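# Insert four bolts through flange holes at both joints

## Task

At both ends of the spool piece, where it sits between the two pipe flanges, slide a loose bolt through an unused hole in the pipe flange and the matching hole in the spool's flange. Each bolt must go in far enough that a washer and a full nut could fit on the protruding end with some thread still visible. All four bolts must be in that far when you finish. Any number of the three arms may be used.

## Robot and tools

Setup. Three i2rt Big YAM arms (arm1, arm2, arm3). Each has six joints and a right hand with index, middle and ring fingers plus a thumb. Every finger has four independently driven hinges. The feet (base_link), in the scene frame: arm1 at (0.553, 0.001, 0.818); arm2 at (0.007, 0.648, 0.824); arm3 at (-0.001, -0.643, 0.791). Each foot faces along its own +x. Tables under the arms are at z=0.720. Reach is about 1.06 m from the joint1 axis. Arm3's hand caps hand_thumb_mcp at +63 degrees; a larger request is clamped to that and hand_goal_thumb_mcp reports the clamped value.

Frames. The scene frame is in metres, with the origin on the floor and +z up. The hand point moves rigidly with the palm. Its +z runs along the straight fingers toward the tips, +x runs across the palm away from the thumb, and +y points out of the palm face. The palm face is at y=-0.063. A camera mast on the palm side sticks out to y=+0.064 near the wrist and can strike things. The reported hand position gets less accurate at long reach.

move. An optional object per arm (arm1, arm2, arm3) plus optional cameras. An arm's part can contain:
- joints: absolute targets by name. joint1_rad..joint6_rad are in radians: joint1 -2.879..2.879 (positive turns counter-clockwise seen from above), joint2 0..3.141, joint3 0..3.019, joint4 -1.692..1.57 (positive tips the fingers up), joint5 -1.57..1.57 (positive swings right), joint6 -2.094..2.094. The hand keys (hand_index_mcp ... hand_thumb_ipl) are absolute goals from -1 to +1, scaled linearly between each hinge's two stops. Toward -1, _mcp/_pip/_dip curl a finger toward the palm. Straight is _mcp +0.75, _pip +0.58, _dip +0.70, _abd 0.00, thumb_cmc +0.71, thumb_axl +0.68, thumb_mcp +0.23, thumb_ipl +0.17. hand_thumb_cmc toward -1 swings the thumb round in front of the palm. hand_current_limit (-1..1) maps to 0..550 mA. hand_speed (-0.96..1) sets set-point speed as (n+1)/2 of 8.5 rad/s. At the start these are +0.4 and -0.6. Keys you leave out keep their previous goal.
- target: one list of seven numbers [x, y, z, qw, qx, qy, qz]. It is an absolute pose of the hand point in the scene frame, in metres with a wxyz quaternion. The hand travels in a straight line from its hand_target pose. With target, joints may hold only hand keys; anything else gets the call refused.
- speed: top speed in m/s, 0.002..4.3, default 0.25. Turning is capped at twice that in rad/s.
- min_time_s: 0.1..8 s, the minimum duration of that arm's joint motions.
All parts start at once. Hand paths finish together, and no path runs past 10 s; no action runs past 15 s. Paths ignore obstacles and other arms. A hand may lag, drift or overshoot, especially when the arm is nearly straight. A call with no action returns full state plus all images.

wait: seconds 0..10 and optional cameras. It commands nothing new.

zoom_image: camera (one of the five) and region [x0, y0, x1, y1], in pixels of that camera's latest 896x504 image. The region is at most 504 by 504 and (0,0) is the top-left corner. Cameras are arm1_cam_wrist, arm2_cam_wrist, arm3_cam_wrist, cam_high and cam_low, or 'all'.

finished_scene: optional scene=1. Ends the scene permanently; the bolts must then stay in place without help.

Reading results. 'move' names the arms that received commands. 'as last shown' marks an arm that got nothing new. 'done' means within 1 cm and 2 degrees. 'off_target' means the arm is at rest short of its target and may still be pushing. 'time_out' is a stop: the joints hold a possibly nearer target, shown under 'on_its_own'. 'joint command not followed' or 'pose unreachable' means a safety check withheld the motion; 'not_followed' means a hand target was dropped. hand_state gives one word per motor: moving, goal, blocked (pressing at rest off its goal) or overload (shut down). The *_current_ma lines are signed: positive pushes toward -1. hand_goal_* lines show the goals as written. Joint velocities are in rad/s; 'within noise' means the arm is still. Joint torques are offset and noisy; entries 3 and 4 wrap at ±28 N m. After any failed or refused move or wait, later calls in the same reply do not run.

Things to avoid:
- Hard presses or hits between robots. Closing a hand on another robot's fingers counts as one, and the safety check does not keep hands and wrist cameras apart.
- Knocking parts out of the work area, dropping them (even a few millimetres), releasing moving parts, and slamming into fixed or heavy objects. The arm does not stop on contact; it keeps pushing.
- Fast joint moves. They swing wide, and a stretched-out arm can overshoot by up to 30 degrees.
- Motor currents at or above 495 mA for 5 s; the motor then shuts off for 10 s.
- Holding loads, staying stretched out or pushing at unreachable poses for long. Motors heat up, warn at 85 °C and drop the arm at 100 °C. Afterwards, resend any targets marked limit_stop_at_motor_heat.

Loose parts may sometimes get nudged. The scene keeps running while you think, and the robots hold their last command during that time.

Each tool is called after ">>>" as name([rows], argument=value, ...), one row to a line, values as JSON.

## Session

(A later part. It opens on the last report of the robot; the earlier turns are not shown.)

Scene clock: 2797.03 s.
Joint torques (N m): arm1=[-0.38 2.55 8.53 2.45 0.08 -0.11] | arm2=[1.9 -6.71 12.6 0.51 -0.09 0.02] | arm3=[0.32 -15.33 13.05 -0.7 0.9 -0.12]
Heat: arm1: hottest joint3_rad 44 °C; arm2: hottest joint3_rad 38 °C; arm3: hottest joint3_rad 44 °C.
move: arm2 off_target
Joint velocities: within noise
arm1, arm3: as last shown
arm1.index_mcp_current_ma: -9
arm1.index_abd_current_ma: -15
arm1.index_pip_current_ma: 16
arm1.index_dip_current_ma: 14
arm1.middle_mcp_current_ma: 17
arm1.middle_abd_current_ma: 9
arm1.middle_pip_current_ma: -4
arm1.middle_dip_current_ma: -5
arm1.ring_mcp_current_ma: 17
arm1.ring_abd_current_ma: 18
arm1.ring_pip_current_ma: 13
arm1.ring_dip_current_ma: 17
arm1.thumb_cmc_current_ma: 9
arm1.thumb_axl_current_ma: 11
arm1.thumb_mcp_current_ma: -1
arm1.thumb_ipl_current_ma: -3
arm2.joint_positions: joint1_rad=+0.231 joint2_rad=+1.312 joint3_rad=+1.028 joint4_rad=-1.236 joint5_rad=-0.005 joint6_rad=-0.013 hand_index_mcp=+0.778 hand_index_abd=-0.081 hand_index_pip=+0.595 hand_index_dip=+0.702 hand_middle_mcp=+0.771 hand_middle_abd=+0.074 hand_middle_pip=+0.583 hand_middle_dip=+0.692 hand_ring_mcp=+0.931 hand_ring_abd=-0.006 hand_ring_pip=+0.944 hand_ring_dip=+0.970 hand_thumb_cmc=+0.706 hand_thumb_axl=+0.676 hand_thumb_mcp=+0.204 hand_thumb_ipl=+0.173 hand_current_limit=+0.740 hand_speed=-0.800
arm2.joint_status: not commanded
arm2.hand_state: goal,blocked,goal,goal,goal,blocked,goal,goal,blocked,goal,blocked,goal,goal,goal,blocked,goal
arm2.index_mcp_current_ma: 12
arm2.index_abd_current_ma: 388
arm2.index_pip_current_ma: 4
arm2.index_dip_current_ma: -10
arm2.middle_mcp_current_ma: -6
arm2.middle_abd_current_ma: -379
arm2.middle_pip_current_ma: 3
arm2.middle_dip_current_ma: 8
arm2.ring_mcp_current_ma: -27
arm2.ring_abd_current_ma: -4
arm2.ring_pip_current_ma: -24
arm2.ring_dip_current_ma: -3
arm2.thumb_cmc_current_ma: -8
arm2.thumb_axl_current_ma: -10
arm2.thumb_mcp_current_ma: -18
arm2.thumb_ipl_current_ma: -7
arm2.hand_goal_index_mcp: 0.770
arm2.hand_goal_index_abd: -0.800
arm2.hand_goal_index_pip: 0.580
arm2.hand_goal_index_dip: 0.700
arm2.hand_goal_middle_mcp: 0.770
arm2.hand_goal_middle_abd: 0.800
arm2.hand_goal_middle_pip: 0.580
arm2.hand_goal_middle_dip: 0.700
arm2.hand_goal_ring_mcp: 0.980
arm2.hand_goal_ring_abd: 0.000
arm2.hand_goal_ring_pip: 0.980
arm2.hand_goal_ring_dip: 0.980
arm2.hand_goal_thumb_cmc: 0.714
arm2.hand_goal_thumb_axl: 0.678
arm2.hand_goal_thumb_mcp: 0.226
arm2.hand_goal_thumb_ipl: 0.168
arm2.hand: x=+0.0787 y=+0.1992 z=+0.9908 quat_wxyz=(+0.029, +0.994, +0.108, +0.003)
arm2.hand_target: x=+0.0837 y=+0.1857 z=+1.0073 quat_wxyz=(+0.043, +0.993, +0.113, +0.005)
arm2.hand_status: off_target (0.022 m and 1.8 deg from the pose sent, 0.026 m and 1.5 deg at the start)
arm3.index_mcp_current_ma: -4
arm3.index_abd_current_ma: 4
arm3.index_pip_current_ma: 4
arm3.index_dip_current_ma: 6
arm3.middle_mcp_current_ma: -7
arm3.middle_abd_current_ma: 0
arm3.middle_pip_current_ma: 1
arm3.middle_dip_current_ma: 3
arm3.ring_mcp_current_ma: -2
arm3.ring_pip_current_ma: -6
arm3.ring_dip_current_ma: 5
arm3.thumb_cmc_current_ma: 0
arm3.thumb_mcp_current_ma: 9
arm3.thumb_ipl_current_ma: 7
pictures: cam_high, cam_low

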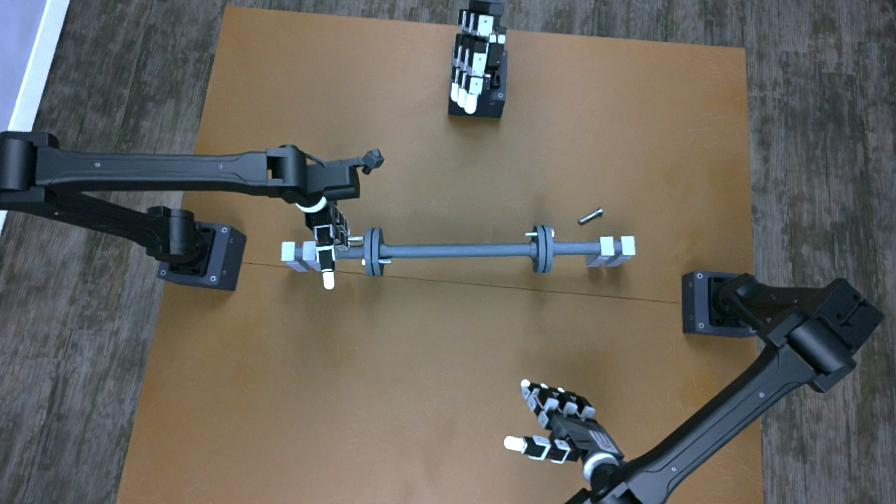

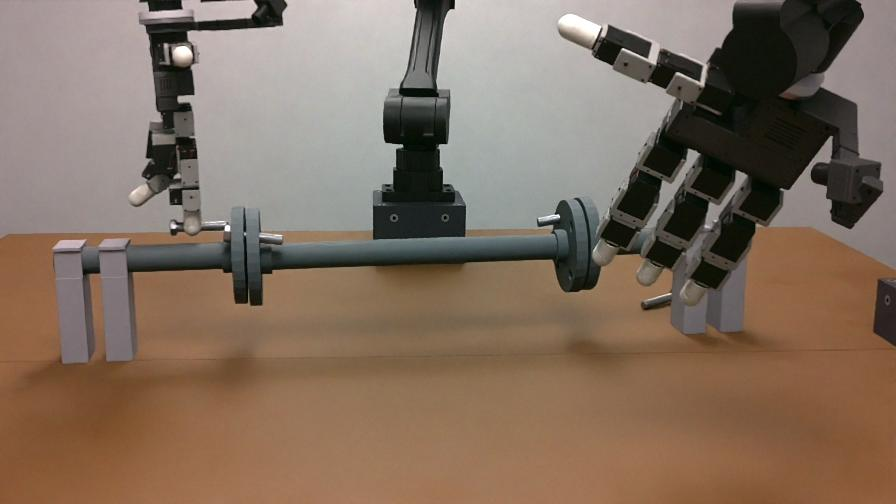

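>>> move(arm2={"target": [0.0885, 0.187, 1.0095, 0.0433, 0.9926, 0.1131, 0.0049], "speed": 0.06}, cameras=["cam_low", "cam_high"])

>>> zoom_image(camera="cam_low", region=[165, 190, 265, 260])

>>> zoom_image(camera="cam_high", region=[340, 224, 394, 280])

Scene clock: 2804.70 s.
Joint torques (N m): arm1=[-0.38 2.55 8.51 2.47 0.08 -0.12] | arm2=[2.26 -7.06 12.78 0.4 -0.06 0.17] | arm3=[0.38 -15.33 13.05 -0.7 0.9 -0.13]
Heat: arm1: hottest joint3_rad 44 °C; arm2: hottest joint3_rad 39 °C; arm3: hottest joint3_rad 44 °C.
move: arm2 off_target
Joint velocities: within noise
arm1, arm3: as last shown
arm1.index_mcp_current_ma: 1
arm1.index_abd_current_ma: -25
arm1.index_pip_current_ma: 8
arm1.index_dip_current_ma: 2
arm1.middle_mcp_current_ma: 5
arm1.middle_abd_current_ma: -5
arm1.middle_pip_current_ma: -6
arm1.middle_dip_current_ma: -1
arm1.ring_mcp_current_ma: 11
arm1.ring_abd_current_ma: 5
arm1.ring_pip_current_ma: 2
arm1.ring_dip_current_ma: -5
arm1.thumb_cmc_current_ma: -3
arm1.thumb_axl_current_ma: 7
arm1.thumb_mcp_current_ma: -2
arm1.thumb_ipl_current_ma: 1
arm2.joint_positions: joint1_rad=+0.240 joint2_rad=+1.312 joint3_rad=+1.028 joint4_rad=-1.240 joint5_rad=-0.005 joint6_rad=-0.013 hand_index_mcp=+0.778 hand_index_abd=-0.081 hand_index_pip=+0.595 hand_index_dip=+0.702 hand_middle_mcp=+0.771 hand_middle_abd=+0.075 hand_middle_pip=+0.583 hand_middle_dip=+0.692 hand_ring_mcp=+0.931 hand_ring_abd=-0.006 hand_ring_pip=+0.944 hand_ring_dip=+0.970 hand_thumb_cmc=+0.706 hand_thumb_axl=+0.676 hand_thumb_mcp=+0.204 hand_thumb_ipl=+0.173 hand_current_limit=+0.740 hand_speed=-0.800
arm2.joint_status: not commanded
arm2.hand_state: goal,blocked,goal,goal,goal,blocked,goal,goal,blocked,goal,blocked,goal,goal,goal,blocked,goal
arm2.index_mcp_current_ma: 4
arm2.index_abd_current_ma: 385
arm2.index_pip_current_ma: 9
arm2.index_dip_current_ma: -10
arm2.middle_mcp_current_ma: -9
arm2.middle_abd_current_ma: -383
arm2.middle_pip_current_ma: -3
arm2.middle_dip_current_ma: 7
arm2.ring_mcp_current_ma: -18
arm2.ring_abd_current_ma: -9
arm2.ring_pip_current_ma: -18
arm2.ring_dip_current_ma: -5
arm2.thumb_cmc_current_ma: -13
arm2.thumb_axl_current_ma: 0
arm2.thumb_mcp_current_ma: -20
arm2.thumb_ipl_current_ma: -7
arm2.hand_goal_index_mcp: 0.770
arm2.hand_goal_index_abd: -0.800
arm2.hand_goal_index_pip: 0.580
arm2.hand_goal_index_dip: 0.700
arm2.hand_goal_middle_mcp: 0.770
arm2.hand_goal_middle_abd: 0.800
arm2.hand_goal_middle_pip: 0.580
arm2.hand_goal_middle_dip: 0.700
arm2.hand_goal_ring_mcp: 0.980
arm2.hand_goal_ring_abd: 0.000
arm2.hand_goal_ring_pip: 0.980
arm2.hand_goal_ring_dip: 0.980
arm2.hand_goal_thumb_cmc: 0.714
arm2.hand_goal_thumb_axl: 0.678
arm2.hand_goal_thumb_mcp: 0.226
arm2.hand_goal_thumb_ipl: 0.168
arm2.hand: x=+0.0826 y=+0.2007 z=+0.9904 quat_wxyz=(+0.027, +0.993, +0.112, +0.003)
arm2.hand_target: x=+0.0883 y=+0.1878 z=+1.0095 quat_wxyz=(+0.043, +0.993, +0.113, +0.005)
arm2.hand_status: off_target (0.024 m and 1.9 deg from the pose sent, 0.024 m and 1.8 deg at the start)
arm3.index_mcp_current_ma: 2
arm3.index_abd_current_ma: 2
arm3.index_dip_current_ma: 0
arm3.middle_abd_current_ma: -2
arm3.middle_pip_current_ma: 2
arm3.middle_dip_current_ma: 0
arm3.ring_abd_current_ma: -14
arm3.ring_pip_current_ma: -8
arm3.ring_dip_current_ma: -2
arm3.thumb_cmc_current_ma: 2
arm3.thumb_axl_current_ma: -1
arm3.thumb_mcp_current_ma: 3
arm3.thumb_ipl_current_ma: 6
pictures: cam_high, cam_low

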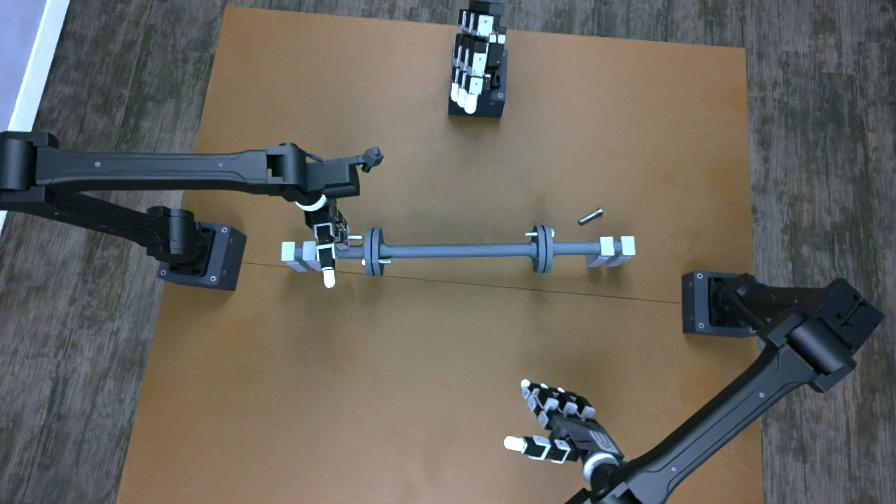

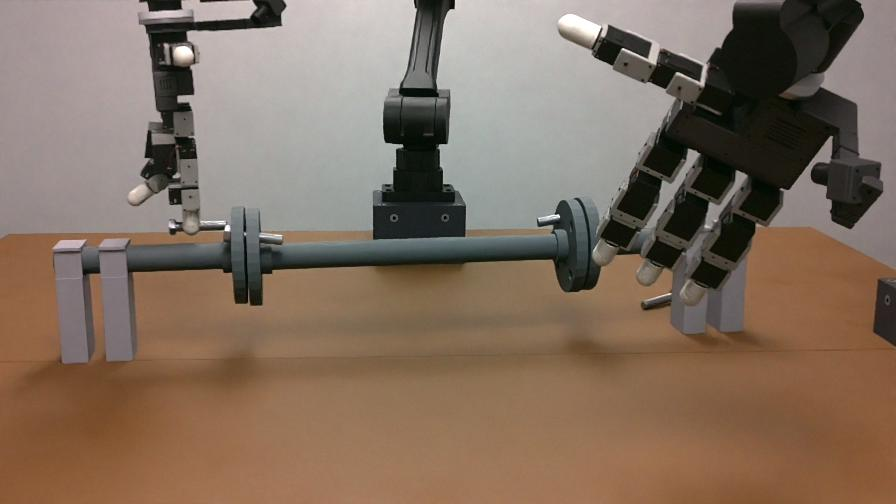

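Scaled by 5.040.

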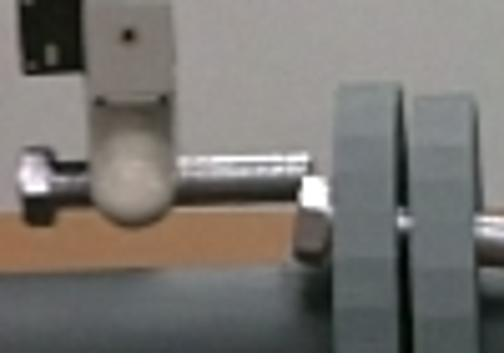

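Scaled by 9.000.

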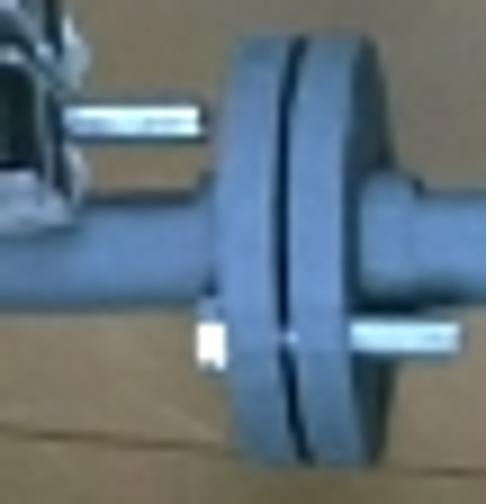

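>>> move(arm2={"target": [0.0888, 0.181, 1.0135, 0.0433, 0.9926, 0.1131, 0.0049], "speed": 0.06}, cameras=["cam_low", "cam_high"])

>>> zoom_image(camera="cam_low", region=[165, 190, 265, 260])

>>> zoom_image(camera="cam_high", region=[340, 224, 394, 280])

Scene clock: 2815.97 s.
Joint torques (N m): arm1=[-0.32 2.55 8.51 2.47 0.08 -0.11] | arm2=[2.02 -6.71 12.62 0.42 -0.06 0.14] | arm3=[0.38 -15.27 13.05 -0.7 0.89 -0.13]
Heat: arm1: hottest joint3_rad 44 °C; arm2: hottest joint3_rad 40 °C; arm3: hottest joint3_rad 44 °C.
move: arm2 off_target
Joint velocities: within noise
arm1, arm3: as last shown
arm1.index_mcp_current_ma: 12
arm1.index_abd_current_ma: 7
arm1.index_pip_current_ma: 12
arm1.index_dip_current_ma: 4
arm1.middle_mcp_current_ma: 1
arm1.middle_abd_current_ma: 2
arm1.middle_pip_current_ma: 1
arm1.middle_dip_current_ma: 9
arm1.ring_mcp_current_ma: 13
arm1.ring_pip_current_ma: -19
arm1.ring_dip_current_ma: -15
arm1.thumb_cmc_current_ma: 7
arm1.thumb_axl_current_ma: 30
arm1.thumb_mcp_current_ma: 12
arm1.thumb_ipl_current_ma: -6
arm2.joint_positions: joint1_rad=+0.240 joint2_rad=+1.319 joint3_rad=+1.054 joint4_rad=-1.249 joint5_rad=-0.005 joint6_rad=-0.013 hand_index_mcp=+0.778 hand_index_abd=-0.081 hand_index_pip=+0.595 hand_index_dip=+0.702 hand_middle_mcp=+0.771 hand_middle_abd=+0.075 hand_middle_pip=+0.583 hand_middle_dip=+0.694 hand_ring_mcp=+0.931 hand_ring_abd=-0.006 hand_ring_pip=+0.944 hand_ring_dip=+0.970 hand_thumb_cmc=+0.706 hand_thumb_axl=+0.676 hand_thumb_mcp=+0.204 hand_thumb_ipl=+0.173 hand_current_limit=+0.740 hand_speed=-0.800
arm2.joint_status: not commanded
arm2.hand_state: goal,blocked,goal,goal,goal,blocked,goal,goal,blocked,goal,blocked,goal,goal,goal,blocked,goal
arm2.index_mcp_current_ma: 11
arm2.index_abd_current_ma: 386
arm2.index_pip_current_ma: 14
arm2.index_dip_current_ma: -5
arm2.middle_mcp_current_ma: -9
arm2.middle_abd_current_ma: -381
arm2.middle_pip_current_ma: 5
arm2.middle_dip_current_ma: 11
arm2.ring_mcp_current_ma: -21
arm2.ring_abd_current_ma: -6
arm2.ring_pip_current_ma: -22
arm2.ring_dip_current_ma: 0
arm2.thumb_cmc_current_ma: -13
arm2.thumb_axl_current_ma: -4
arm2.thumb_mcp_current_ma: -18
arm2.thumb_ipl_current_ma: -7
arm2.hand_goal_index_mcp: 0.770
arm2.hand_goal_index_abd: -0.800
arm2.hand_goal_index_pip: 0.580
arm2.hand_goal_index_dip: 0.700
arm2.hand_goal_middle_mcp: 0.770
arm2.hand_goal_middle_abd: 0.800
arm2.hand_goal_middle_pip: 0.580
arm2.hand_goal_middle_dip: 0.700
arm2.hand_goal_ring_mcp: 0.980
arm2.hand_goal_ring_abd: 0.000
arm2.hand_goal_ring_pip: 0.980
arm2.hand_goal_ring_dip: 0.980
arm2.hand_goal_thumb_cmc: 0.714
arm2.hand_goal_thumb_axl: 0.678
arm2.hand_goal_thumb_mcp: 0.226
arm2.hand_goal_thumb_ipl: 0.168
arm2.hand: x=+0.0841 y=+0.1940 z=+0.9986 quat_wxyz=(+0.032, +0.993, +0.112, +0.004)
arm2.hand_target: x=+0.0887 y=+0.1815 z=+1.0135 quat_wxyz=(+0.044, +0.993, +0.113, +0.005)
arm2.hand_status: off_target (0.020 m and 1.4 deg from the pose sent, 0.031 m and 1.9 deg at the start)
arm3.index_mcp_current_ma: -1
arm3.index_abd_current_ma: 5
arm3.index_pip_current_ma: 13
arm3.index_dip_current_ma: 4
arm3.middle_mcp_current_ma: -13
arm3.middle_abd_current_ma: -1
arm3.middle_pip_current_ma: 3
arm3.middle_dip_current_ma: 6
arm3.ring_mcp_current_ma: -4
arm3.ring_abd_current_ma: -9
arm3.ring_pip_current_ma: -5
arm3.ring_dip_current_ma: -1
arm3.thumb_cmc_current_ma: 0
arm3.thumb_axl_current_ma: -4
arm3.thumb_mcp_current_ma: 2
pictures: cam_high, cam_low

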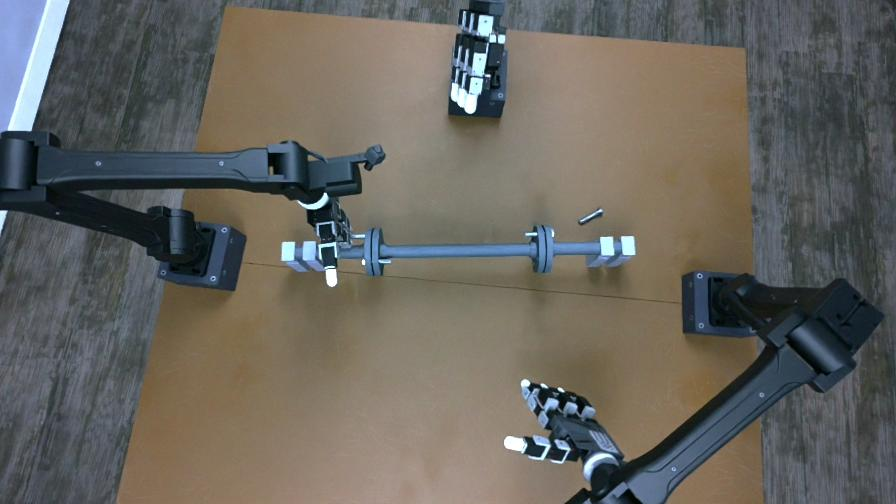

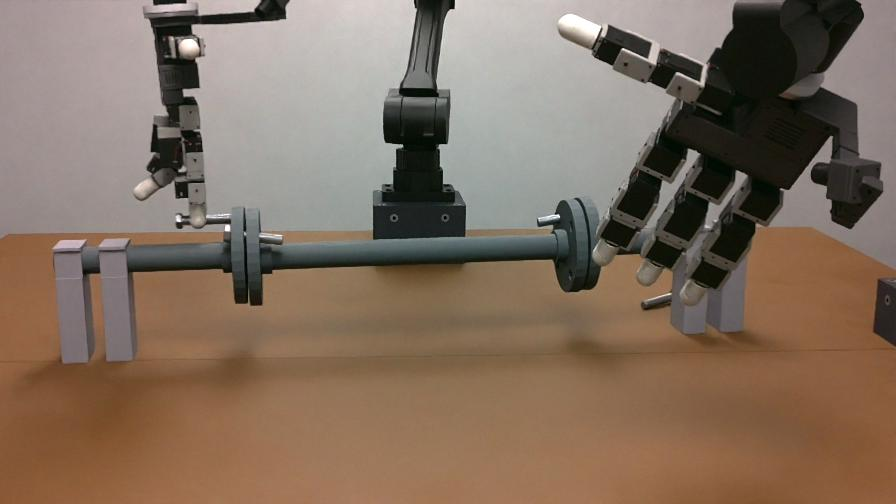

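Scaled by 5.040.

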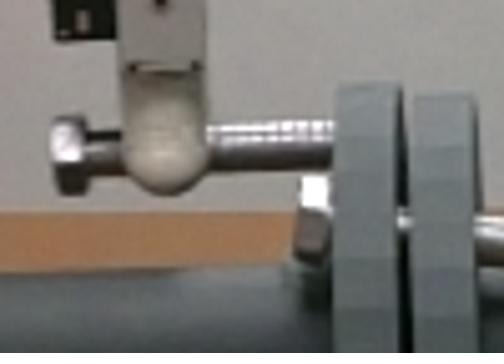

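Scaled by 9.000.

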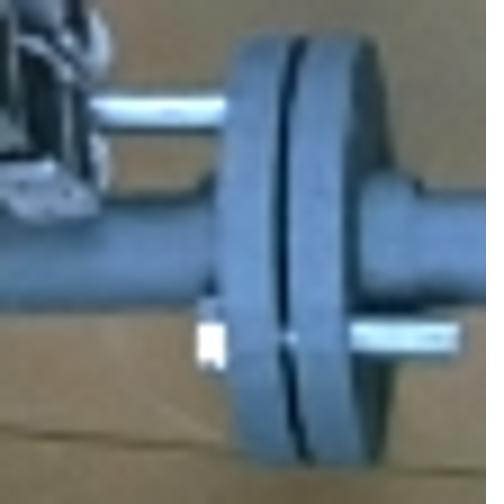

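>>> move(arm2={"target": [0.0755, 0.198, 1.0075, 0.0433, 0.9926, 0.1131, 0.0049], "speed": 0.06}, cameras=["cam_low", "cam_high"])

>>> zoom_image(camera="cam_low", region=[165, 190, 265, 260])

>>> zoom_image(camera="cam_high", region=[340, 224, 394, 280])

Scene clock: 2853.00 s.
Joint torques (N m): arm1=[-0.38 2.55 8.51 2.47 0.08 -0.12] | arm2=[1.2 -8.23 9.17 0.94 -0.13 -0.11] | arm3=[0.38 -15.27 13.05 -0.69 0.9 -0.13]
Heat: arm1: hottest joint3_rad 44 °C; arm2: hottest joint3_rad 42 °C; arm3: hottest joint3_rad 44 °C.
move: arm2 done
Joint velocities: within noise
arm1, arm3: as last shown
arm1.index_mcp_current_ma: -12
arm1.index_abd_current_ma: -2
arm1.index_pip_current_ma: 15
arm1.index_dip_current_ma: 0
arm1.middle_mcp_current_ma: 16
arm1.middle_abd_current_ma: 6
arm1.middle_pip_current_ma: -1
arm1.middle_dip_current_ma: 2
arm1.ring_mcp_current_ma: 21
arm1.ring_abd_current_ma: 23
arm1.ring_pip_current_ma: -7
arm1.ring_dip_current_ma: -1
arm1.thumb_cmc_current_ma: 9
arm1.thumb_axl_current_ma: 1
arm1.thumb_mcp_current_ma: 0
arm1.thumb_ipl_current_ma: 6
arm2.joint_positions: joint1_rad=+0.225 joint2_rad=+1.298 joint3_rad=+1.037 joint4_rad=-1.249 joint5_rad=-0.005 joint6_rad=-0.018 hand_index_mcp=+0.778 hand_index_abd=-0.081 hand_index_pip=+0.595 hand_index_dip=+0.702 hand_middle_mcp=+0.771 hand_middle_abd=+0.075 hand_middle_pip=+0.583 hand_middle_dip=+0.693 hand_ring_mcp=+0.931 hand_ring_abd=-0.006 hand_ring_pip=+0.944 hand_ring_dip=+0.970 hand_thumb_cmc=+0.706 hand_thumb_axl=+0.676 hand_thumb_mcp=+0.204 hand_thumb_ipl=+0.173 hand_current_limit=+0.740 hand_speed=-0.800
arm2.joint_status: not commanded
arm2.hand_state: goal,blocked,goal,goal,goal,blocked,goal,goal,blocked,goal,blocked,goal,goal,goal,blocked,goal
arm2.index_mcp_current_ma: 10
arm2.index_abd_current_ma: 386
arm2.index_pip_current_ma: 9
arm2.index_dip_current_ma: -3
arm2.middle_mcp_current_ma: -8
arm2.middle_abd_current_ma: -378
arm2.middle_pip_current_ma: 1
arm2.middle_dip_current_ma: 9
arm2.ring_mcp_current_ma: -20
arm2.ring_abd_current_ma: -7
arm2.ring_pip_current_ma: -21
arm2.ring_dip_current_ma: -3
arm2.thumb_cmc_current_ma: -7
arm2.thumb_axl_current_ma: 1
arm2.thumb_mcp_current_ma: -23
arm2.thumb_ipl_current_ma: 0
arm2.hand_goal_index_mcp: 0.770
arm2.hand_goal_index_abd: -0.800
arm2.hand_goal_index_pip: 0.580
arm2.hand_goal_index_dip: 0.700
arm2.hand_goal_middle_mcp: 0.770
arm2.hand_goal_middle_abd: 0.800
arm2.hand_goal_middle_pip: 0.580
arm2.hand_goal_middle_dip: 0.700
arm2.hand_goal_ring_mcp: 0.980
arm2.hand_goal_ring_abd: 0.000
arm2.hand_goal_ring_pip: 0.980
arm2.hand_goal_ring_dip: 0.980
arm2.hand_goal_thumb_cmc: 0.714
arm2.hand_goal_thumb_axl: 0.678
arm2.hand_goal_thumb_mcp: 0.226
arm2.hand_goal_thumb_ipl: 0.168
arm2.hand: x=+0.0763 y=+0.1994 z=+0.9997 quat_wxyz=(+0.033, +0.994, +0.108, +0.004)
arm2.hand_target: x=+0.0755 y=+0.1981 z=+1.0075 quat_wxyz=(+0.043, +0.993, +0.113, +0.005)
arm2.hand_status: done (0.008 m and 1.3 deg from the pose sent, 0.013 m and 1.4 deg at the start)
arm3.index_mcp_current_ma: -5
arm3.index_pip_current_ma: 12
arm3.index_dip_current_ma: 5
arm3.middle_mcp_current_ma: -10
arm3.middle_abd_current_ma: -2
arm3.middle_pip_current_ma: 4
arm3.middle_dip_current_ma: -1
arm3.ring_mcp_current_ma: -3
arm3.ring_abd_current_ma: -8
arm3.ring_pip_current_ma: -10
arm3.ring_dip_current_ma: 4
arm3.thumb_cmc_current_ma: -1
arm3.thumb_axl_current_ma: -7
arm3.thumb_mcp_current_ma: 5
arm3.thumb_ipl_current_ma: 3
pictures: cam_high, cam_low

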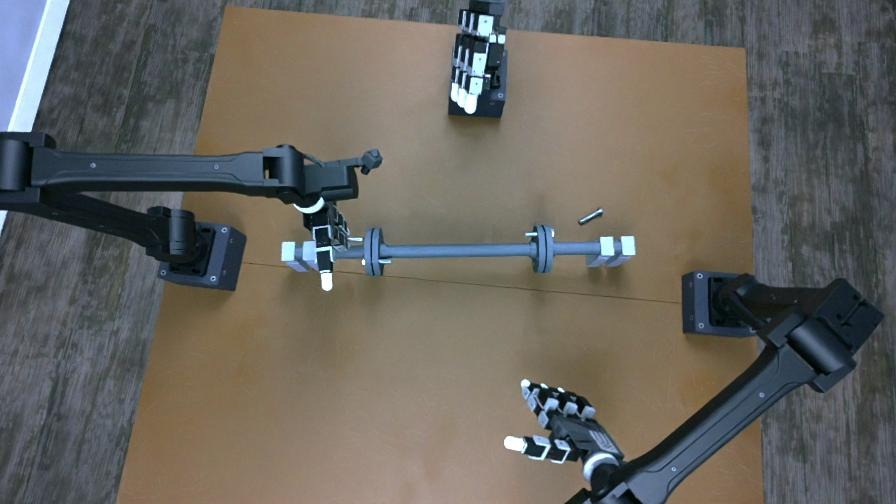

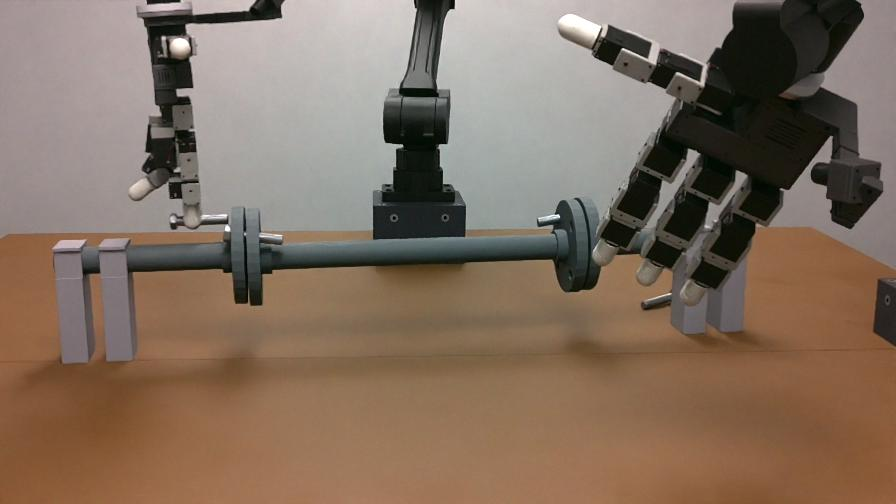

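Scaled by 5.040.

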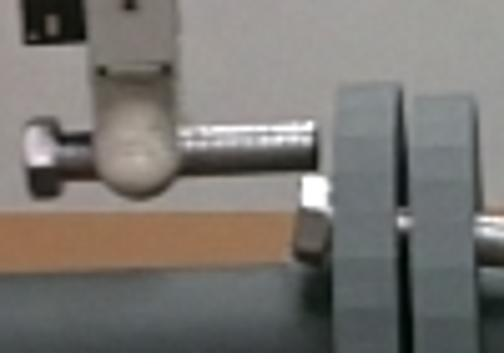

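Scaled by 9.000.

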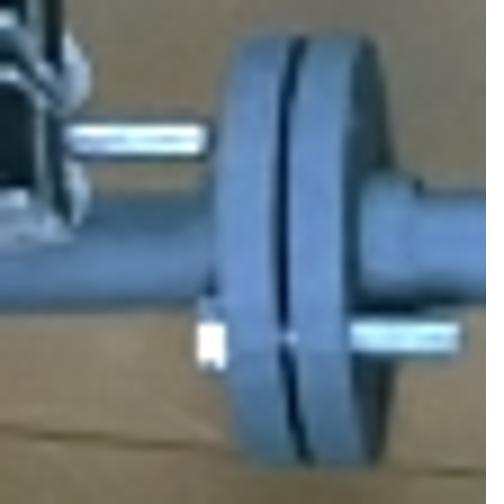

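>>> move(arm2={"target": [0.074, 0.225, 1.02, 0.0433, 0.9926, 0.1131, 0.0049], "speed": 0.08})

>>> move(arm2={"target": [0.083, 0.187, 1.0075, 0.0433, 0.9926, 0.1131, 0.0049], "speed": 0.08}, cameras=["cam_low", "cam_high"])

>>> zoom_image(camera="cam_low", region=[165, 190, 265, 260])

>>> zoom_image(camera="cam_high", region=[340, 224, 394, 280])

Scene clock: 2867.47 s.
Joint torques (N m): arm1=[-0.44 2.55 8.53 2.45 0.08 -0.11] | arm2=[2.02 -6.71 9.2 0.5 -0.11 0.03] | arm3=[0.38 -15.33 13.05 -0.7 0.89 -0.13]
Heat: arm1: hottest joint3_rad 44 °C; arm2: hottest joint3_rad 40 °C; arm3: hottest joint3_rad 44 °C.
move: arm2 done
Joint velocities: within noise
arm1, arm3: as last shown
arm1.index_mcp_current_ma: -3
arm1.index_abd_current_ma: -20
arm1.index_pip_current_ma: -12
arm1.index_dip_current_ma: 5
arm1.middle_mcp_current_ma: -1
arm1.middle_abd_current_ma: -15
arm1.middle_pip_current_ma: -12
arm1.middle_dip_current_ma: -6
arm1.ring_mcp_current_ma: 20
arm1.ring_abd_current_ma: 16
arm1.ring_pip_current_ma: 8
arm1.ring_dip_current_ma: 0
arm1.thumb_cmc_current_ma: -11
arm1.thumb_axl_current_ma: 33
arm1.thumb_mcp_current_ma: 4
arm1.thumb_ipl_current_ma: -3
arm2.joint_positions: joint1_rad=+0.225 joint2_rad=+1.212 joint3_rad=+1.005 joint4_rad=-1.285 joint5_rad=-0.005 joint6_rad=-0.018 hand_index_mcp=+0.779 hand_index_abd=-0.081 hand_index_pip=+0.595 hand_index_dip=+0.702 hand_middle_mcp=+0.771 hand_middle_abd=+0.075 hand_middle_pip=+0.585 hand_middle_dip=+0.693 hand_ring_mcp=+0.932 hand_ring_abd=-0.006 hand_ring_pip=+0.944 hand_ring_dip=+0.970 hand_thumb_cmc=+0.706 hand_thumb_axl=+0.676 hand_thumb_mcp=+0.204 hand_thumb_ipl=+0.173 hand_current_limit=+0.740 hand_speed=-0.800
arm2.joint_status: not commanded
arm2.hand_state: goal,blocked,goal,goal,goal,blocked,goal,goal,blocked,goal,blocked,goal,goal,goal,blocked,goal
arm2.index_mcp_current_ma: 6
arm2.index_abd_current_ma: 387
arm2.index_pip_current_ma: 8
arm2.index_dip_current_ma: -5
arm2.middle_mcp_current_ma: -6
arm2.middle_abd_current_ma: -383
arm2.middle_pip_current_ma: -2
arm2.middle_dip_current_ma: 5
arm2.ring_mcp_current_ma: -23
arm2.ring_abd_current_ma: -2
arm2.ring_pip_current_ma: -24
arm2.ring_dip_current_ma: -12
arm2.thumb_cmc_current_ma: -9
arm2.thumb_axl_current_ma: -4
arm2.thumb_mcp_current_ma: -20
arm2.thumb_ipl_current_ma: -2
arm2.hand_goal_index_mcp: 0.770
arm2.hand_goal_index_abd: -0.800
arm2.hand_goal_index_pip: 0.580
arm2.hand_goal_index_dip: 0.700
arm2.hand_goal_middle_mcp: 0.770
arm2.hand_goal_middle_abd: 0.800
arm2.hand_goal_middle_pip: 0.580
arm2.hand_goal_middle_dip: 0.700
arm2.hand_goal_ring_mcp: 0.980
arm2.hand_goal_ring_abd: 0.000
arm2.hand_goal_ring_pip: 0.980
arm2.hand_goal_ring_dip: 0.980
arm2.hand_goal_thumb_cmc: 0.714
arm2.hand_goal_thumb_axl: 0.678
arm2.hand_goal_thumb_mcp: 0.226
arm2.hand_goal_thumb_ipl: 0.168
arm2.hand: x=+0.0717 y=+0.2227 z=+1.0169 quat_wxyz=(+0.043, +0.993, +0.108, +0.004)
arm2.hand_target: x=+0.0740 y=+0.2250 z=+1.0199 quat_wxyz=(+0.043, +0.993, +0.113, +0.005)
arm2.hand_status: done (0.005 m and 0.7 deg from the pose sent, 0.033 m and 1.3 deg at the start)
arm3.index_mcp_current_ma: -9
arm3.index_pip_current_ma: 10
arm3.index_dip_current_ma: 6
arm3.middle_mcp_current_ma: -7
arm3.middle_abd_current_ma: 2
arm3.middle_pip_current_ma: 3
arm3.middle_dip_current_ma: 1
arm3.ring_abd_current_ma: -10
arm3.ring_pip_current_ma: -4
arm3.ring_dip_current_ma: 1
arm3.thumb_cmc_current_ma: 1
arm3.thumb_axl_current_ma: -1
arm3.thumb_ipl_current_ma: 5
pictures: none

Scene clock: 2868.57 s.
Joint torques (N m): arm1=[-0.32 2.61 8.53 2.47 0.08 -0.11] | arm2=[2.32 -7 12.51 1.18 -0.11 0.07] | arm3=[0.38 -15.27 13.05 -0.72 0.89 -0.13]
Heat: arm1: hottest joint3_rad 44 °C; arm2: hottest joint3_rad 40 °C; arm3: hottest joint3_rad 44 °C.
move: arm2 off_target
Joint velocities: within noise
arm1, arm3: as last shown
arm1.index_mcp_current_ma: 4
arm1.index_abd_current_ma: -5
arm1.index_pip_current_ma: -1
arm1.index_dip_current_ma: 11
arm1.middle_abd_current_ma: -6
arm1.middle_pip_current_ma: -19
arm1.middle_dip_current_ma: 5
arm1.ring_mcp_current_ma: 12
arm1.ring_abd_current_ma: 19
arm1.ring_pip_current_ma: 12
arm1.ring_dip_current_ma: -6
arm1.thumb_cmc_current_ma: -9
arm1.thumb_axl_current_ma: 10
arm1.thumb_mcp_current_ma: -4
arm1.thumb_ipl_current_ma: 15
arm2.joint_positions: joint1_rad=+0.225 joint2_rad=+1.310 joint3_rad=+1.023 joint4_rad=-1.254 joint5_rad=-0.005 joint6_rad=-0.018 hand_index_mcp=+0.778 hand_index_abd=-0.081 hand_index_pip=+0.595 hand_index_dip=+0.702 hand_middle_mcp=+0.770 hand_middle_abd=+0.075 hand_middle_pip=+0.583 hand_middle_dip=+0.693 hand_ring_mcp=+0.932 hand_ring_abd=-0.006 hand_ring_pip=+0.944 hand_ring_dip=+0.970 hand_thumb_cmc=+0.706 hand_thumb_axl=+0.676 hand_thumb_mcp=+0.204 hand_thumb_ipl=+0.173 hand_current_limit=+0.740 hand_speed=-0.800
arm2.joint_status: not commanded
arm2.hand_state: goal,blocked,goal,goal,goal,blocked,goal,goal,blocked,goal,blocked,goal,goal,goal,blocked,goal
arm2.index_mcp_current_ma: 7
arm2.index_abd_current_ma: 383
arm2.index_pip_current_ma: 14
arm2.index_dip_current_ma: -8
arm2.middle_mcp_current_ma: -7
arm2.middle_abd_current_ma: -380
arm2.middle_pip_current_ma: 2
arm2.middle_dip_current_ma: 4
arm2.ring_mcp_current_ma: -17
arm2.ring_abd_current_ma: -5
arm2.ring_pip_current_ma: -20
arm2.ring_dip_current_ma: -3
arm2.thumb_cmc_current_ma: -9
arm2.thumb_axl_current_ma: 0
arm2.thumb_mcp_current_ma: -22
arm2.thumb_ipl_current_ma: -2
arm2.hand_goal_index_mcp: 0.770
arm2.hand_goal_index_abd: -0.800
arm2.hand_goal_index_pip: 0.580
arm2.hand_goal_index_dip: 0.700
arm2.hand_goal_middle_mcp: 0.770
arm2.hand_goal_middle_abd: 0.800
arm2.hand_goal_middle_pip: 0.580
arm2.hand_goal_middle_dip: 0.700
arm2.hand_goal_ring_mcp: 0.980
arm2.hand_goal_ring_abd: 0.000
arm2.hand_goal_ring_pip: 0.980
arm2.hand_goal_ring_dip: 0.980
arm2.hand_goal_thumb_cmc: 0.714
arm2.hand_goal_thumb_axl: 0.678
arm2.hand_goal_thumb_mcp: 0.226
arm2.hand_goal_thumb_ipl: 0.168
arm2.hand: x=+0.0752 y=+0.2046 z=+0.9878 quat_wxyz=(+0.018, +0.994, +0.107, +0.002)
arm2.hand_target: x=+0.0827 y=+0.1881 z=+1.0077 quat_wxyz=(+0.043, +0.993, +0.113, +0.005)
arm2.hand_status: off_target (0.028 m and 2.9 deg from the pose sent, 0.039 m and 0.7 deg at the start)
arm3.index_mcp_current_ma: 1
arm3.index_abd_current_ma: 6
arm3.index_dip_current_ma: 5
arm3.middle_mcp_current_ma: -11
arm3.middle_abd_current_ma: 4
arm3.middle_pip_current_ma: 1
arm3.ring_mcp_current_ma: 0
arm3.ring_abd_current_ma: -7
arm3.ring_dip_current_ma: -1
arm3.thumb_cmc_current_ma: 2
arm3.thumb_axl_current_ma: -2
arm3.thumb_mcp_current_ma: 4
arm3.thumb_ipl_current_ma: 1
pictures: cam_high, cam_low

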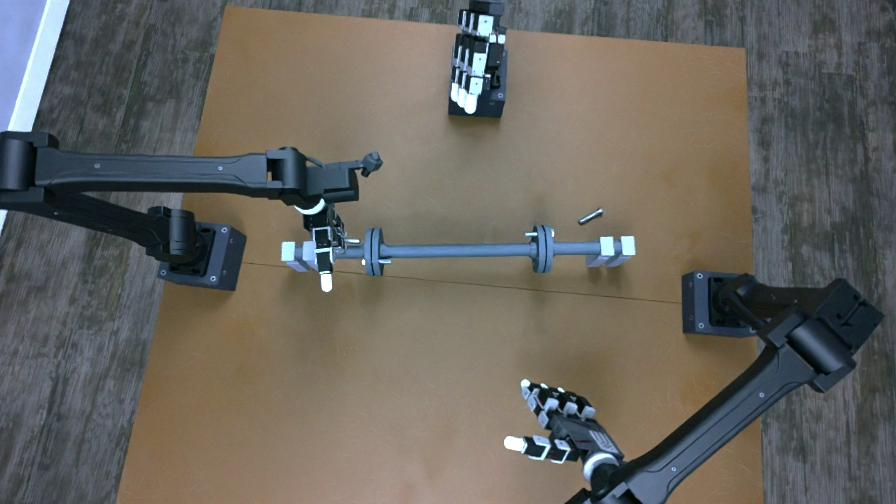

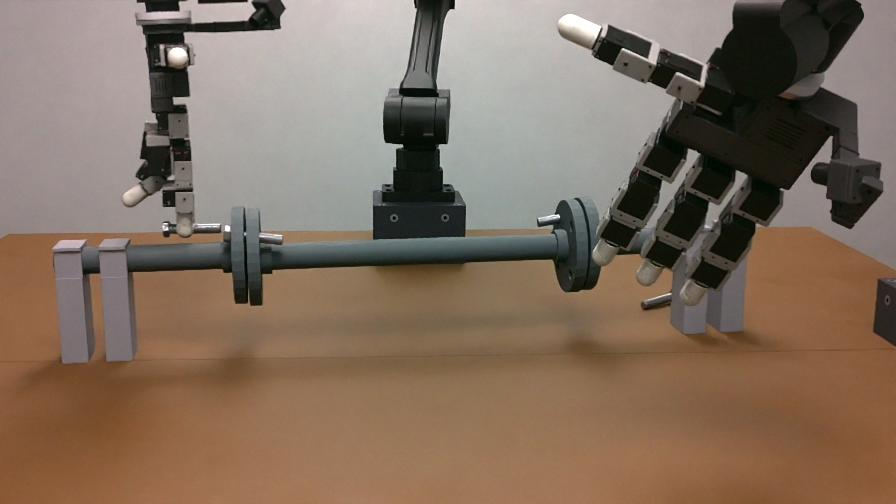

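Scaled by 5.040.

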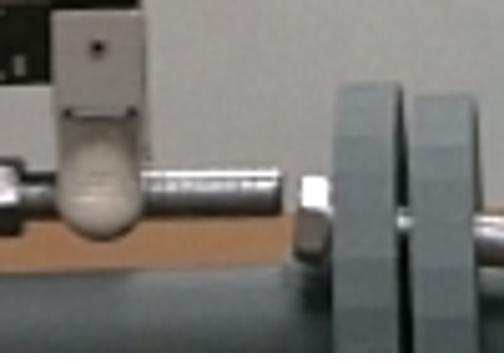

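Scaled by 9.000.

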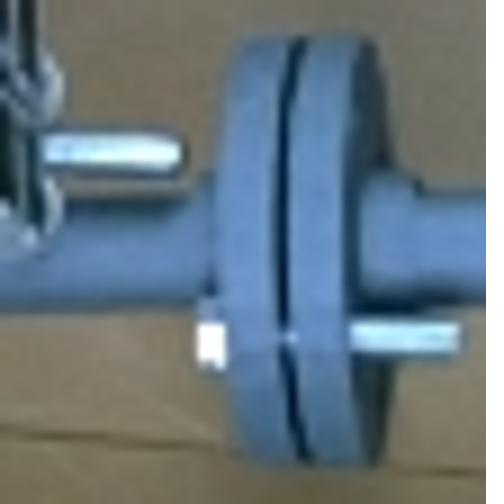

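>>> wait(seconds=1.0)

Scene clock: 2874.57 s.
Joint torques (N m): arm1=[-0.38 2.55 8.53 2.47 0.08 -0.12] | arm2=[2.32 -6.95 12.51 1.18 -0.1 0.07] | arm3=[0.32 -15.33 13.05 -0.7 0.89 -0.13]
Heat: arm1: hottest joint3_rad 44 °C; arm2: hottest joint3_rad 40 °C; arm3: hottest joint3_rad 44 °C.
Joint velocities: within noise
arm1.joint_positions: joint1_rad=-0.143 joint2_rad=+0.611 joint3_rad=+1.333 joint4_rad=-1.370 joint5_rad=-0.068 joint6_rad=+1.161 hand_index_mcp=+0.753 hand_index_abd=+0.000 hand_index_pip=+0.577 hand_index_dip=+0.696 hand_middle_mcp=+0.753 hand_middle_abd=+0.000 hand_middle_pip=+0.577 hand_middle_dip=+0.696 hand_ring_mcp=+0.754 hand_ring_abd=+0.000 hand_ring_pip=+0.577 hand_ring_dip=+0.696 hand_thumb_cmc=+0.714 hand_thumb_axl=+0.677 hand_thumb_mcp=+0.225 hand_thumb_ipl=+0.168 hand_current_limit=+0.400 hand_speed=-0.600
arm1.joint_status: not commanded
arm1.hand_state: goal,goal,goal,goal,goal,goal,goal,goal,goal,goal,goal,goal,goal,goal,goal,goal
arm1.index_mcp_current_ma: 5
arm1.index_abd_current_ma: -23
arm1.index_pip_current_ma: 14
arm1.index_dip_current_ma: 9
arm1.middle_mcp_current_ma: 18
arm1.middle_abd_current_ma: 11
arm1.middle_pip_current_ma: -4
arm1.middle_dip_current_ma: 4
arm1.ring_mcp_current_ma: -1
arm1.ring_abd_current_ma: -4
arm1.ring_pip_current_ma: -15
arm1.ring_dip_current_ma: 9
arm1.thumb_cmc_current_ma: 9
arm1.thumb_axl_current_ma: 4
arm1.thumb_mcp_current_ma: 10
arm1.thumb_ipl_current_ma: 5
arm1.hand_goal_index_mcp: 0.754
arm1.hand_goal_index_abd: 0.000
arm1.hand_goal_index_pip: 0.576
arm1.hand_goal_index_dip: 0.696
arm1.hand_goal_middle_mcp: 0.754
arm1.hand_goal_middle_abd: 0.000
arm1.hand_goal_middle_pip: 0.576
arm1.hand_goal_middle_dip: 0.696
arm1.hand_goal_ring_mcp: 0.754
arm1.hand_goal_ring_abd: 0.000
arm1.hand_goal_ring_pip: 0.576
arm1.hand_goal_ring_dip: 0.696
arm1.hand_goal_thumb_cmc: 0.714
arm1.hand_goal_thumb_axl: 0.678
arm1.hand_goal_thumb_mcp: 0.226
arm1.hand_goal_thumb_ipl: 0.168
arm1.hand: x=+0.3141 y=+0.0975 z=+1.3322 quat_wxyz=(+0.435, +0.150, -0.883, -0.092)
arm1.hand_target: x=+0.3163 y=+0.0987 z=+1.3429 quat_wxyz=(+0.445, +0.147, -0.878, -0.096)
arm1.hand_status: not commanded
arm2.joint_positions: joint1_rad=+0.225 joint2_rad=+1.310 joint3_rad=+1.023 joint4_rad=-1.254 joint5_rad=-0.005 joint6_rad=-0.018 hand_index_mcp=+0.778 hand_index_abd=-0.081 hand_index_pip=+0.595 hand_index_dip=+0.702 hand_middle_mcp=+0.770 hand_middle_abd=+0.075 hand_middle_pip=+0.583 hand_middle_dip=+0.693 hand_ring_mcp=+0.932 hand_ring_abd=-0.006 hand_ring_pip=+0.944 hand_ring_dip=+0.970 hand_thumb_cmc=+0.706 hand_thumb_axl=+0.676 hand_thumb_mcp=+0.204 hand_thumb_ipl=+0.173 hand_current_limit=+0.740 hand_speed=-0.800
arm2.joint_status: not commanded
arm2.hand_state: goal,blocked,goal,goal,goal,blocked,goal,goal,blocked,goal,blocked,goal,goal,goal,blocked,goal
arm2.index_mcp_current_ma: 6
arm2.index_abd_current_ma: 384
arm2.index_pip_current_ma: 6
arm2.index_dip_current_ma: -8
arm2.middle_mcp_current_ma: -10
arm2.middle_abd_current_ma: -377
arm2.middle_pip_current_ma: -1
arm2.middle_dip_current_ma: 8
arm2.ring_mcp_current_ma: -22
arm2.ring_abd_current_ma: -7
arm2.ring_pip_current_ma: -30
arm2.ring_dip_current_ma: -4
arm2.thumb_cmc_current_ma: -11
arm2.thumb_axl_current_ma: 0
arm2.thumb_mcp_current_ma: -16
arm2.thumb_ipl_current_ma: -7
arm2.hand_goal_index_mcp: 0.770
arm2.hand_goal_index_abd: -0.800
arm2.hand_goal_index_pip: 0.580
arm2.hand_goal_index_dip: 0.700
arm2.hand_goal_middle_mcp: 0.770
arm2.hand_goal_middle_abd: 0.800
arm2.hand_goal_middle_pip: 0.580
arm2.hand_goal_middle_dip: 0.700
arm2.hand_goal_ring_mcp: 0.980
arm2.hand_goal_ring_abd: 0.000
arm2.hand_goal_ring_pip: 0.980
arm2.hand_goal_ring_dip: 0.980
arm2.hand_goal_thumb_cmc: 0.714
arm2.hand_goal_thumb_axl: 0.678
arm2.hand_goal_thumb_mcp: 0.226
arm2.hand_goal_thumb_ipl: 0.168
arm2.hand: x=+0.0752 y=+0.2046 z=+0.9878 quat_wxyz=(+0.018, +0.994, +0.107, +0.002)
arm2.hand_target: x=+0.0827 y=+0.1881 z=+1.0077 quat_wxyz=(+0.043, +0.993, +0.113, +0.005)
arm2.hand_status: off_target (0.028 m and 2.9 deg from the pose sent, 0.039 m and 0.7 deg at the start)
arm3.joint_positions: joint1_rad=+0.795 joint2_rad=+1.802 joint3_rad=+1.581 joint4_rad=-1.588 joint5_rad=+0.637 joint6_rad=-0.438 hand_index_mcp=+0.740 hand_index_abd=-0.009 hand_index_pip=+0.571 hand_index_dip=+0.696 hand_middle_mcp=+0.741 hand_middle_abd=-0.008 hand_middle_pip=+0.568 hand_middle_dip=+0.696 hand_ring_mcp=+0.742 hand_ring_abd=-0.007 hand_ring_pip=+0.565 hand_ring_dip=+0.693 hand_thumb_cmc=+0.707 hand_thumb_axl=+0.677 hand_thumb_mcp=+0.220 hand_thumb_ipl=+0.168 hand_current_limit=+0.400 hand_speed=-0.600
arm3.joint_status: not commanded
arm3.hand_state: goal,goal,goal,goal,goal,goal,goal,goal,goal,goal,goal,goal,goal,goal,goal,goal
arm3.index_mcp_current_ma: 0
arm3.index_abd_current_ma: 2
arm3.index_pip_current_ma: 10
arm3.index_dip_current_ma: 7
arm3.middle_mcp_current_ma: -16
arm3.middle_abd_current_ma: 5
arm3.middle_pip_current_ma: 7
arm3.middle_dip_current_ma: 5
arm3.ring_mcp_current_ma: 0
arm3.ring_abd_current_ma: -8
arm3.ring_pip_current_ma: -8
arm3.ring_dip_current_ma: 6
arm3.thumb_cmc_current_ma: 4
arm3.thumb_axl_current_ma: -7
arm3.thumb_mcp_current_ma: 4
arm3.thumb_ipl_current_ma: 3
arm3.hand_goal_index_mcp: 0.754
arm3.hand_goal_index_abd: 0.000
arm3.hand_goal_index_pip: 0.576
arm3.hand_goal_index_dip: 0.696
arm3.hand_goal_middle_mcp: 0.754
arm3.hand_goal_middle_abd: 0.000
arm3.hand_goal_middle_pip: 0.576
arm3.hand_goal_middle_dip: 0.696
arm3.hand_goal_ring_mcp: 0.754
arm3.hand_goal_ring_abd: 0.000
arm3.hand_goal_ring_pip: 0.576
arm3.hand_goal_ring_dip: 0.696
arm3.hand_goal_thumb_cmc: 0.714
arm3.hand_goal_thumb_axl: 0.678
arm3.hand_goal_thumb_mcp: 0.226
arm3.hand_goal_thumb_ipl: 0.168
arm3.hand: x=-0.3545 y=-0.1756 z=+0.9563 quat_wxyz=(+0.326, -0.579, +0.746, -0.053)
arm3.hand_target: x=-0.3657 y=-0.1697 z=+0.9769 quat_wxyz=(+0.325, -0.581, +0.745, -0.035)
arm3.hand_status: not commanded
wait: 1.00 s; at rest from the start
pictures: none

>>> move(arm2={"joints": {"joint1_rad": 0.251, "joint2_rad": 1.332, "joint3_rad": 1.087, "joint4_rad": -1.243}, "min_time_s": 1.0}, cameras=["cam_low", "cam_high"])

>>> zoom_image(camera="cam_low", region=[165, 190, 265, 260])

>>> zoom_image(camera="cam_high", region=[340, 224, 394, 280])

Scene clock: 2924.03 s.
Joint torques (N m): arm1=[-0.38 2.61 8.51 2.47 0.08 -0.12] | arm2=[2.26 -6.65 12.66 1.24 -0.1 0.07] | arm3=[0.44 -15.27 13.04 -0.72 0.89 -0.13]
Heat: arm1: hottest joint3_rad 44 °C; arm2: hottest joint3_rad 39 °C; arm3: hottest joint3_rad 44 °C.
move: arm2 done
Joint velocities: within noise
arm1, arm3: as last shown
arm1.index_mcp_current_ma: 0
arm1.index_abd_current_ma: -4
arm1.index_pip_current_ma: 4
arm1.index_dip_current_ma: 0
arm1.middle_mcp_current_ma: -6
arm1.middle_abd_current_ma: -26
arm1.middle_pip_current_ma: -10
arm1.middle_dip_current_ma: 1
arm1.ring_mcp_current_ma: 13
arm1.ring_abd_current_ma: 22
arm1.ring_pip_current_ma: 3
arm1.ring_dip_current_ma: 0
arm1.thumb_cmc_current_ma: -12
arm1.thumb_axl_current_ma: 21
arm1.thumb_mcp_current_ma: -7
arm1.thumb_ipl_current_ma: 3
arm2.joint_positions: joint1_rad=+0.244 joint2_rad=+1.321 joint3_rad=+1.042 joint4_rad=-1.254 joint5_rad=-0.005 joint6_rad=-0.018 hand_index_mcp=+0.778 hand_index_abd=-0.081 hand_index_pip=+0.595 hand_index_dip=+0.702 hand_middle_mcp=+0.771 hand_middle_abd=+0.075 hand_middle_pip=+0.583 hand_middle_dip=+0.693 hand_ring_mcp=+0.932 hand_ring_abd=-0.006 hand_ring_pip=+0.944 hand_ring_dip=+0.970 hand_thumb_cmc=+0.706 hand_thumb_axl=+0.676 hand_thumb_mcp=+0.204 hand_thumb_ipl=+0.173 hand_current_limit=+0.740 hand_speed=-0.800
arm2.joint_status: all done
arm2.hand_state: goal,blocked,goal,goal,goal,blocked,goal,goal,blocked,goal,blocked,goal,goal,goal,blocked,goal
arm2.index_mcp_current_ma: 8
arm2.index_abd_current_ma: 387
arm2.index_pip_current_ma: 11
arm2.index_dip_current_ma: -4
arm2.middle_mcp_current_ma: -13
arm2.middle_abd_current_ma: -373
arm2.middle_pip_current_ma: 0
arm2.middle_dip_current_ma: 10
arm2.ring_mcp_current_ma: -21
arm2.ring_abd_current_ma: -5
arm2.ring_pip_current_ma: -25
arm2.ring_dip_current_ma: -6
arm2.thumb_cmc_current_ma: -10
arm2.thumb_axl_current_ma: 0
arm2.thumb_mcp_current_ma: -27
arm2.thumb_ipl_current_ma: -3
arm2.hand_goal_index_mcp: 0.770
arm2.hand_goal_index_abd: -0.800
arm2.hand_goal_index_pip: 0.580
arm2.hand_goal_index_dip: 0.700
arm2.hand_goal_middle_mcp: 0.770
arm2.hand_goal_middle_abd: 0.800
arm2.hand_goal_middle_pip: 0.580
arm2.hand_goal_middle_dip: 0.700
arm2.hand_goal_ring_mcp: 0.980
arm2.hand_goal_ring_abd: 0.000
arm2.hand_goal_ring_pip: 0.980
arm2.hand_goal_ring_dip: 0.980
arm2.hand_goal_thumb_cmc: 0.714
arm2.hand_goal_thumb_axl: 0.678
arm2.hand_goal_thumb_mcp: 0.226
arm2.hand_goal_thumb_ipl: 0.168
arm2.hand: x=+0.0850 y=+0.1992 z=+0.9918 quat_wxyz=(+0.022, +0.993, +0.117, +0.003)
arm2.hand_target: x=+0.0929 y=+0.1820 z=+1.0092 quat_wxyz=(+0.045, +0.992, +0.122, +0.005)
arm2.hand_status: not commanded
arm3.index_mcp_current_ma: -3
arm3.index_abd_current_ma: 6
arm3.index_pip_current_ma: 7
arm3.index_dip_current_ma: 4
arm3.middle_mcp_current_ma: -12
arm3.middle_abd_current_ma: -2
arm3.middle_pip_current_ma: 0
arm3.middle_dip_current_ma: 2
arm3.ring_mcp_current_ma: -3
arm3.ring_abd_current_ma: -12
arm3.ring_pip_current_ma: -7
arm3.ring_dip_current_ma: -1
arm3.thumb_cmc_current_ma: 3
arm3.thumb_axl_current_ma: -4
arm3.thumb_mcp_current_ma: 5
pictures: cam_high, cam_low

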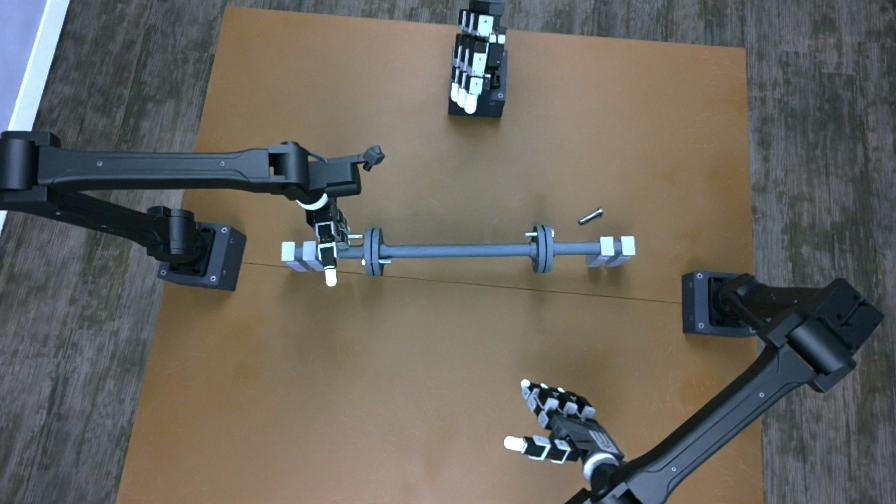

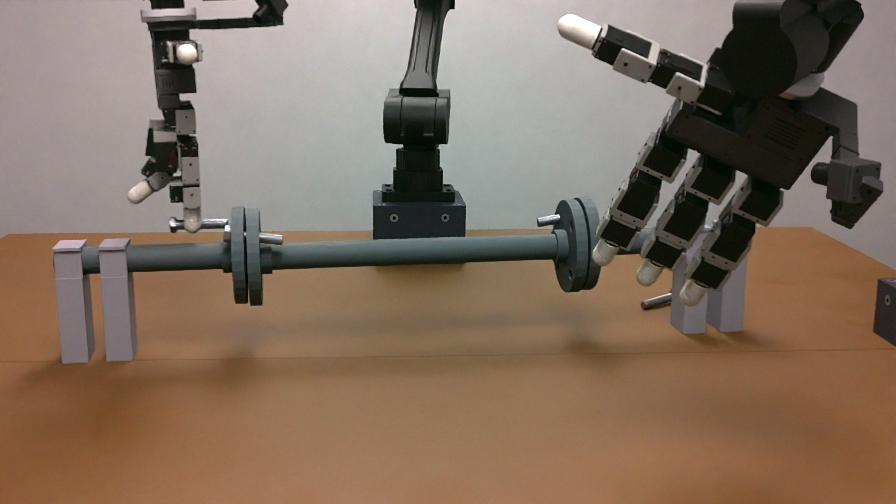

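Scaled by 5.040.

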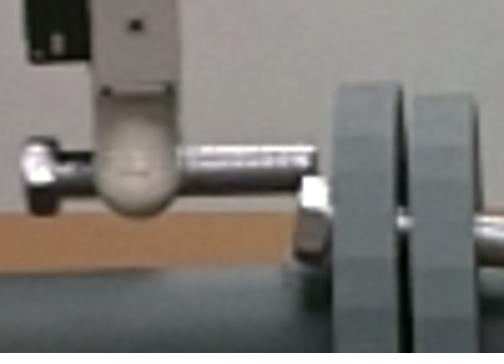

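Scaled by 9.000.

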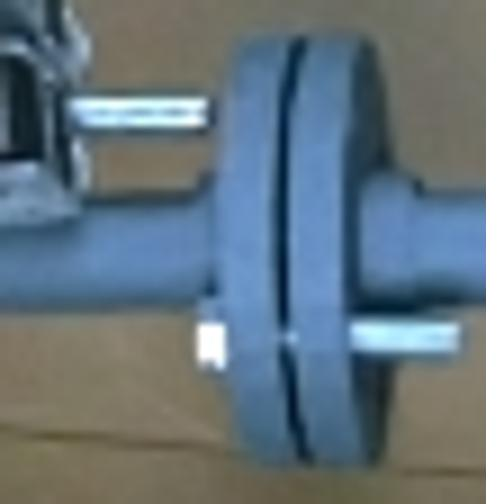

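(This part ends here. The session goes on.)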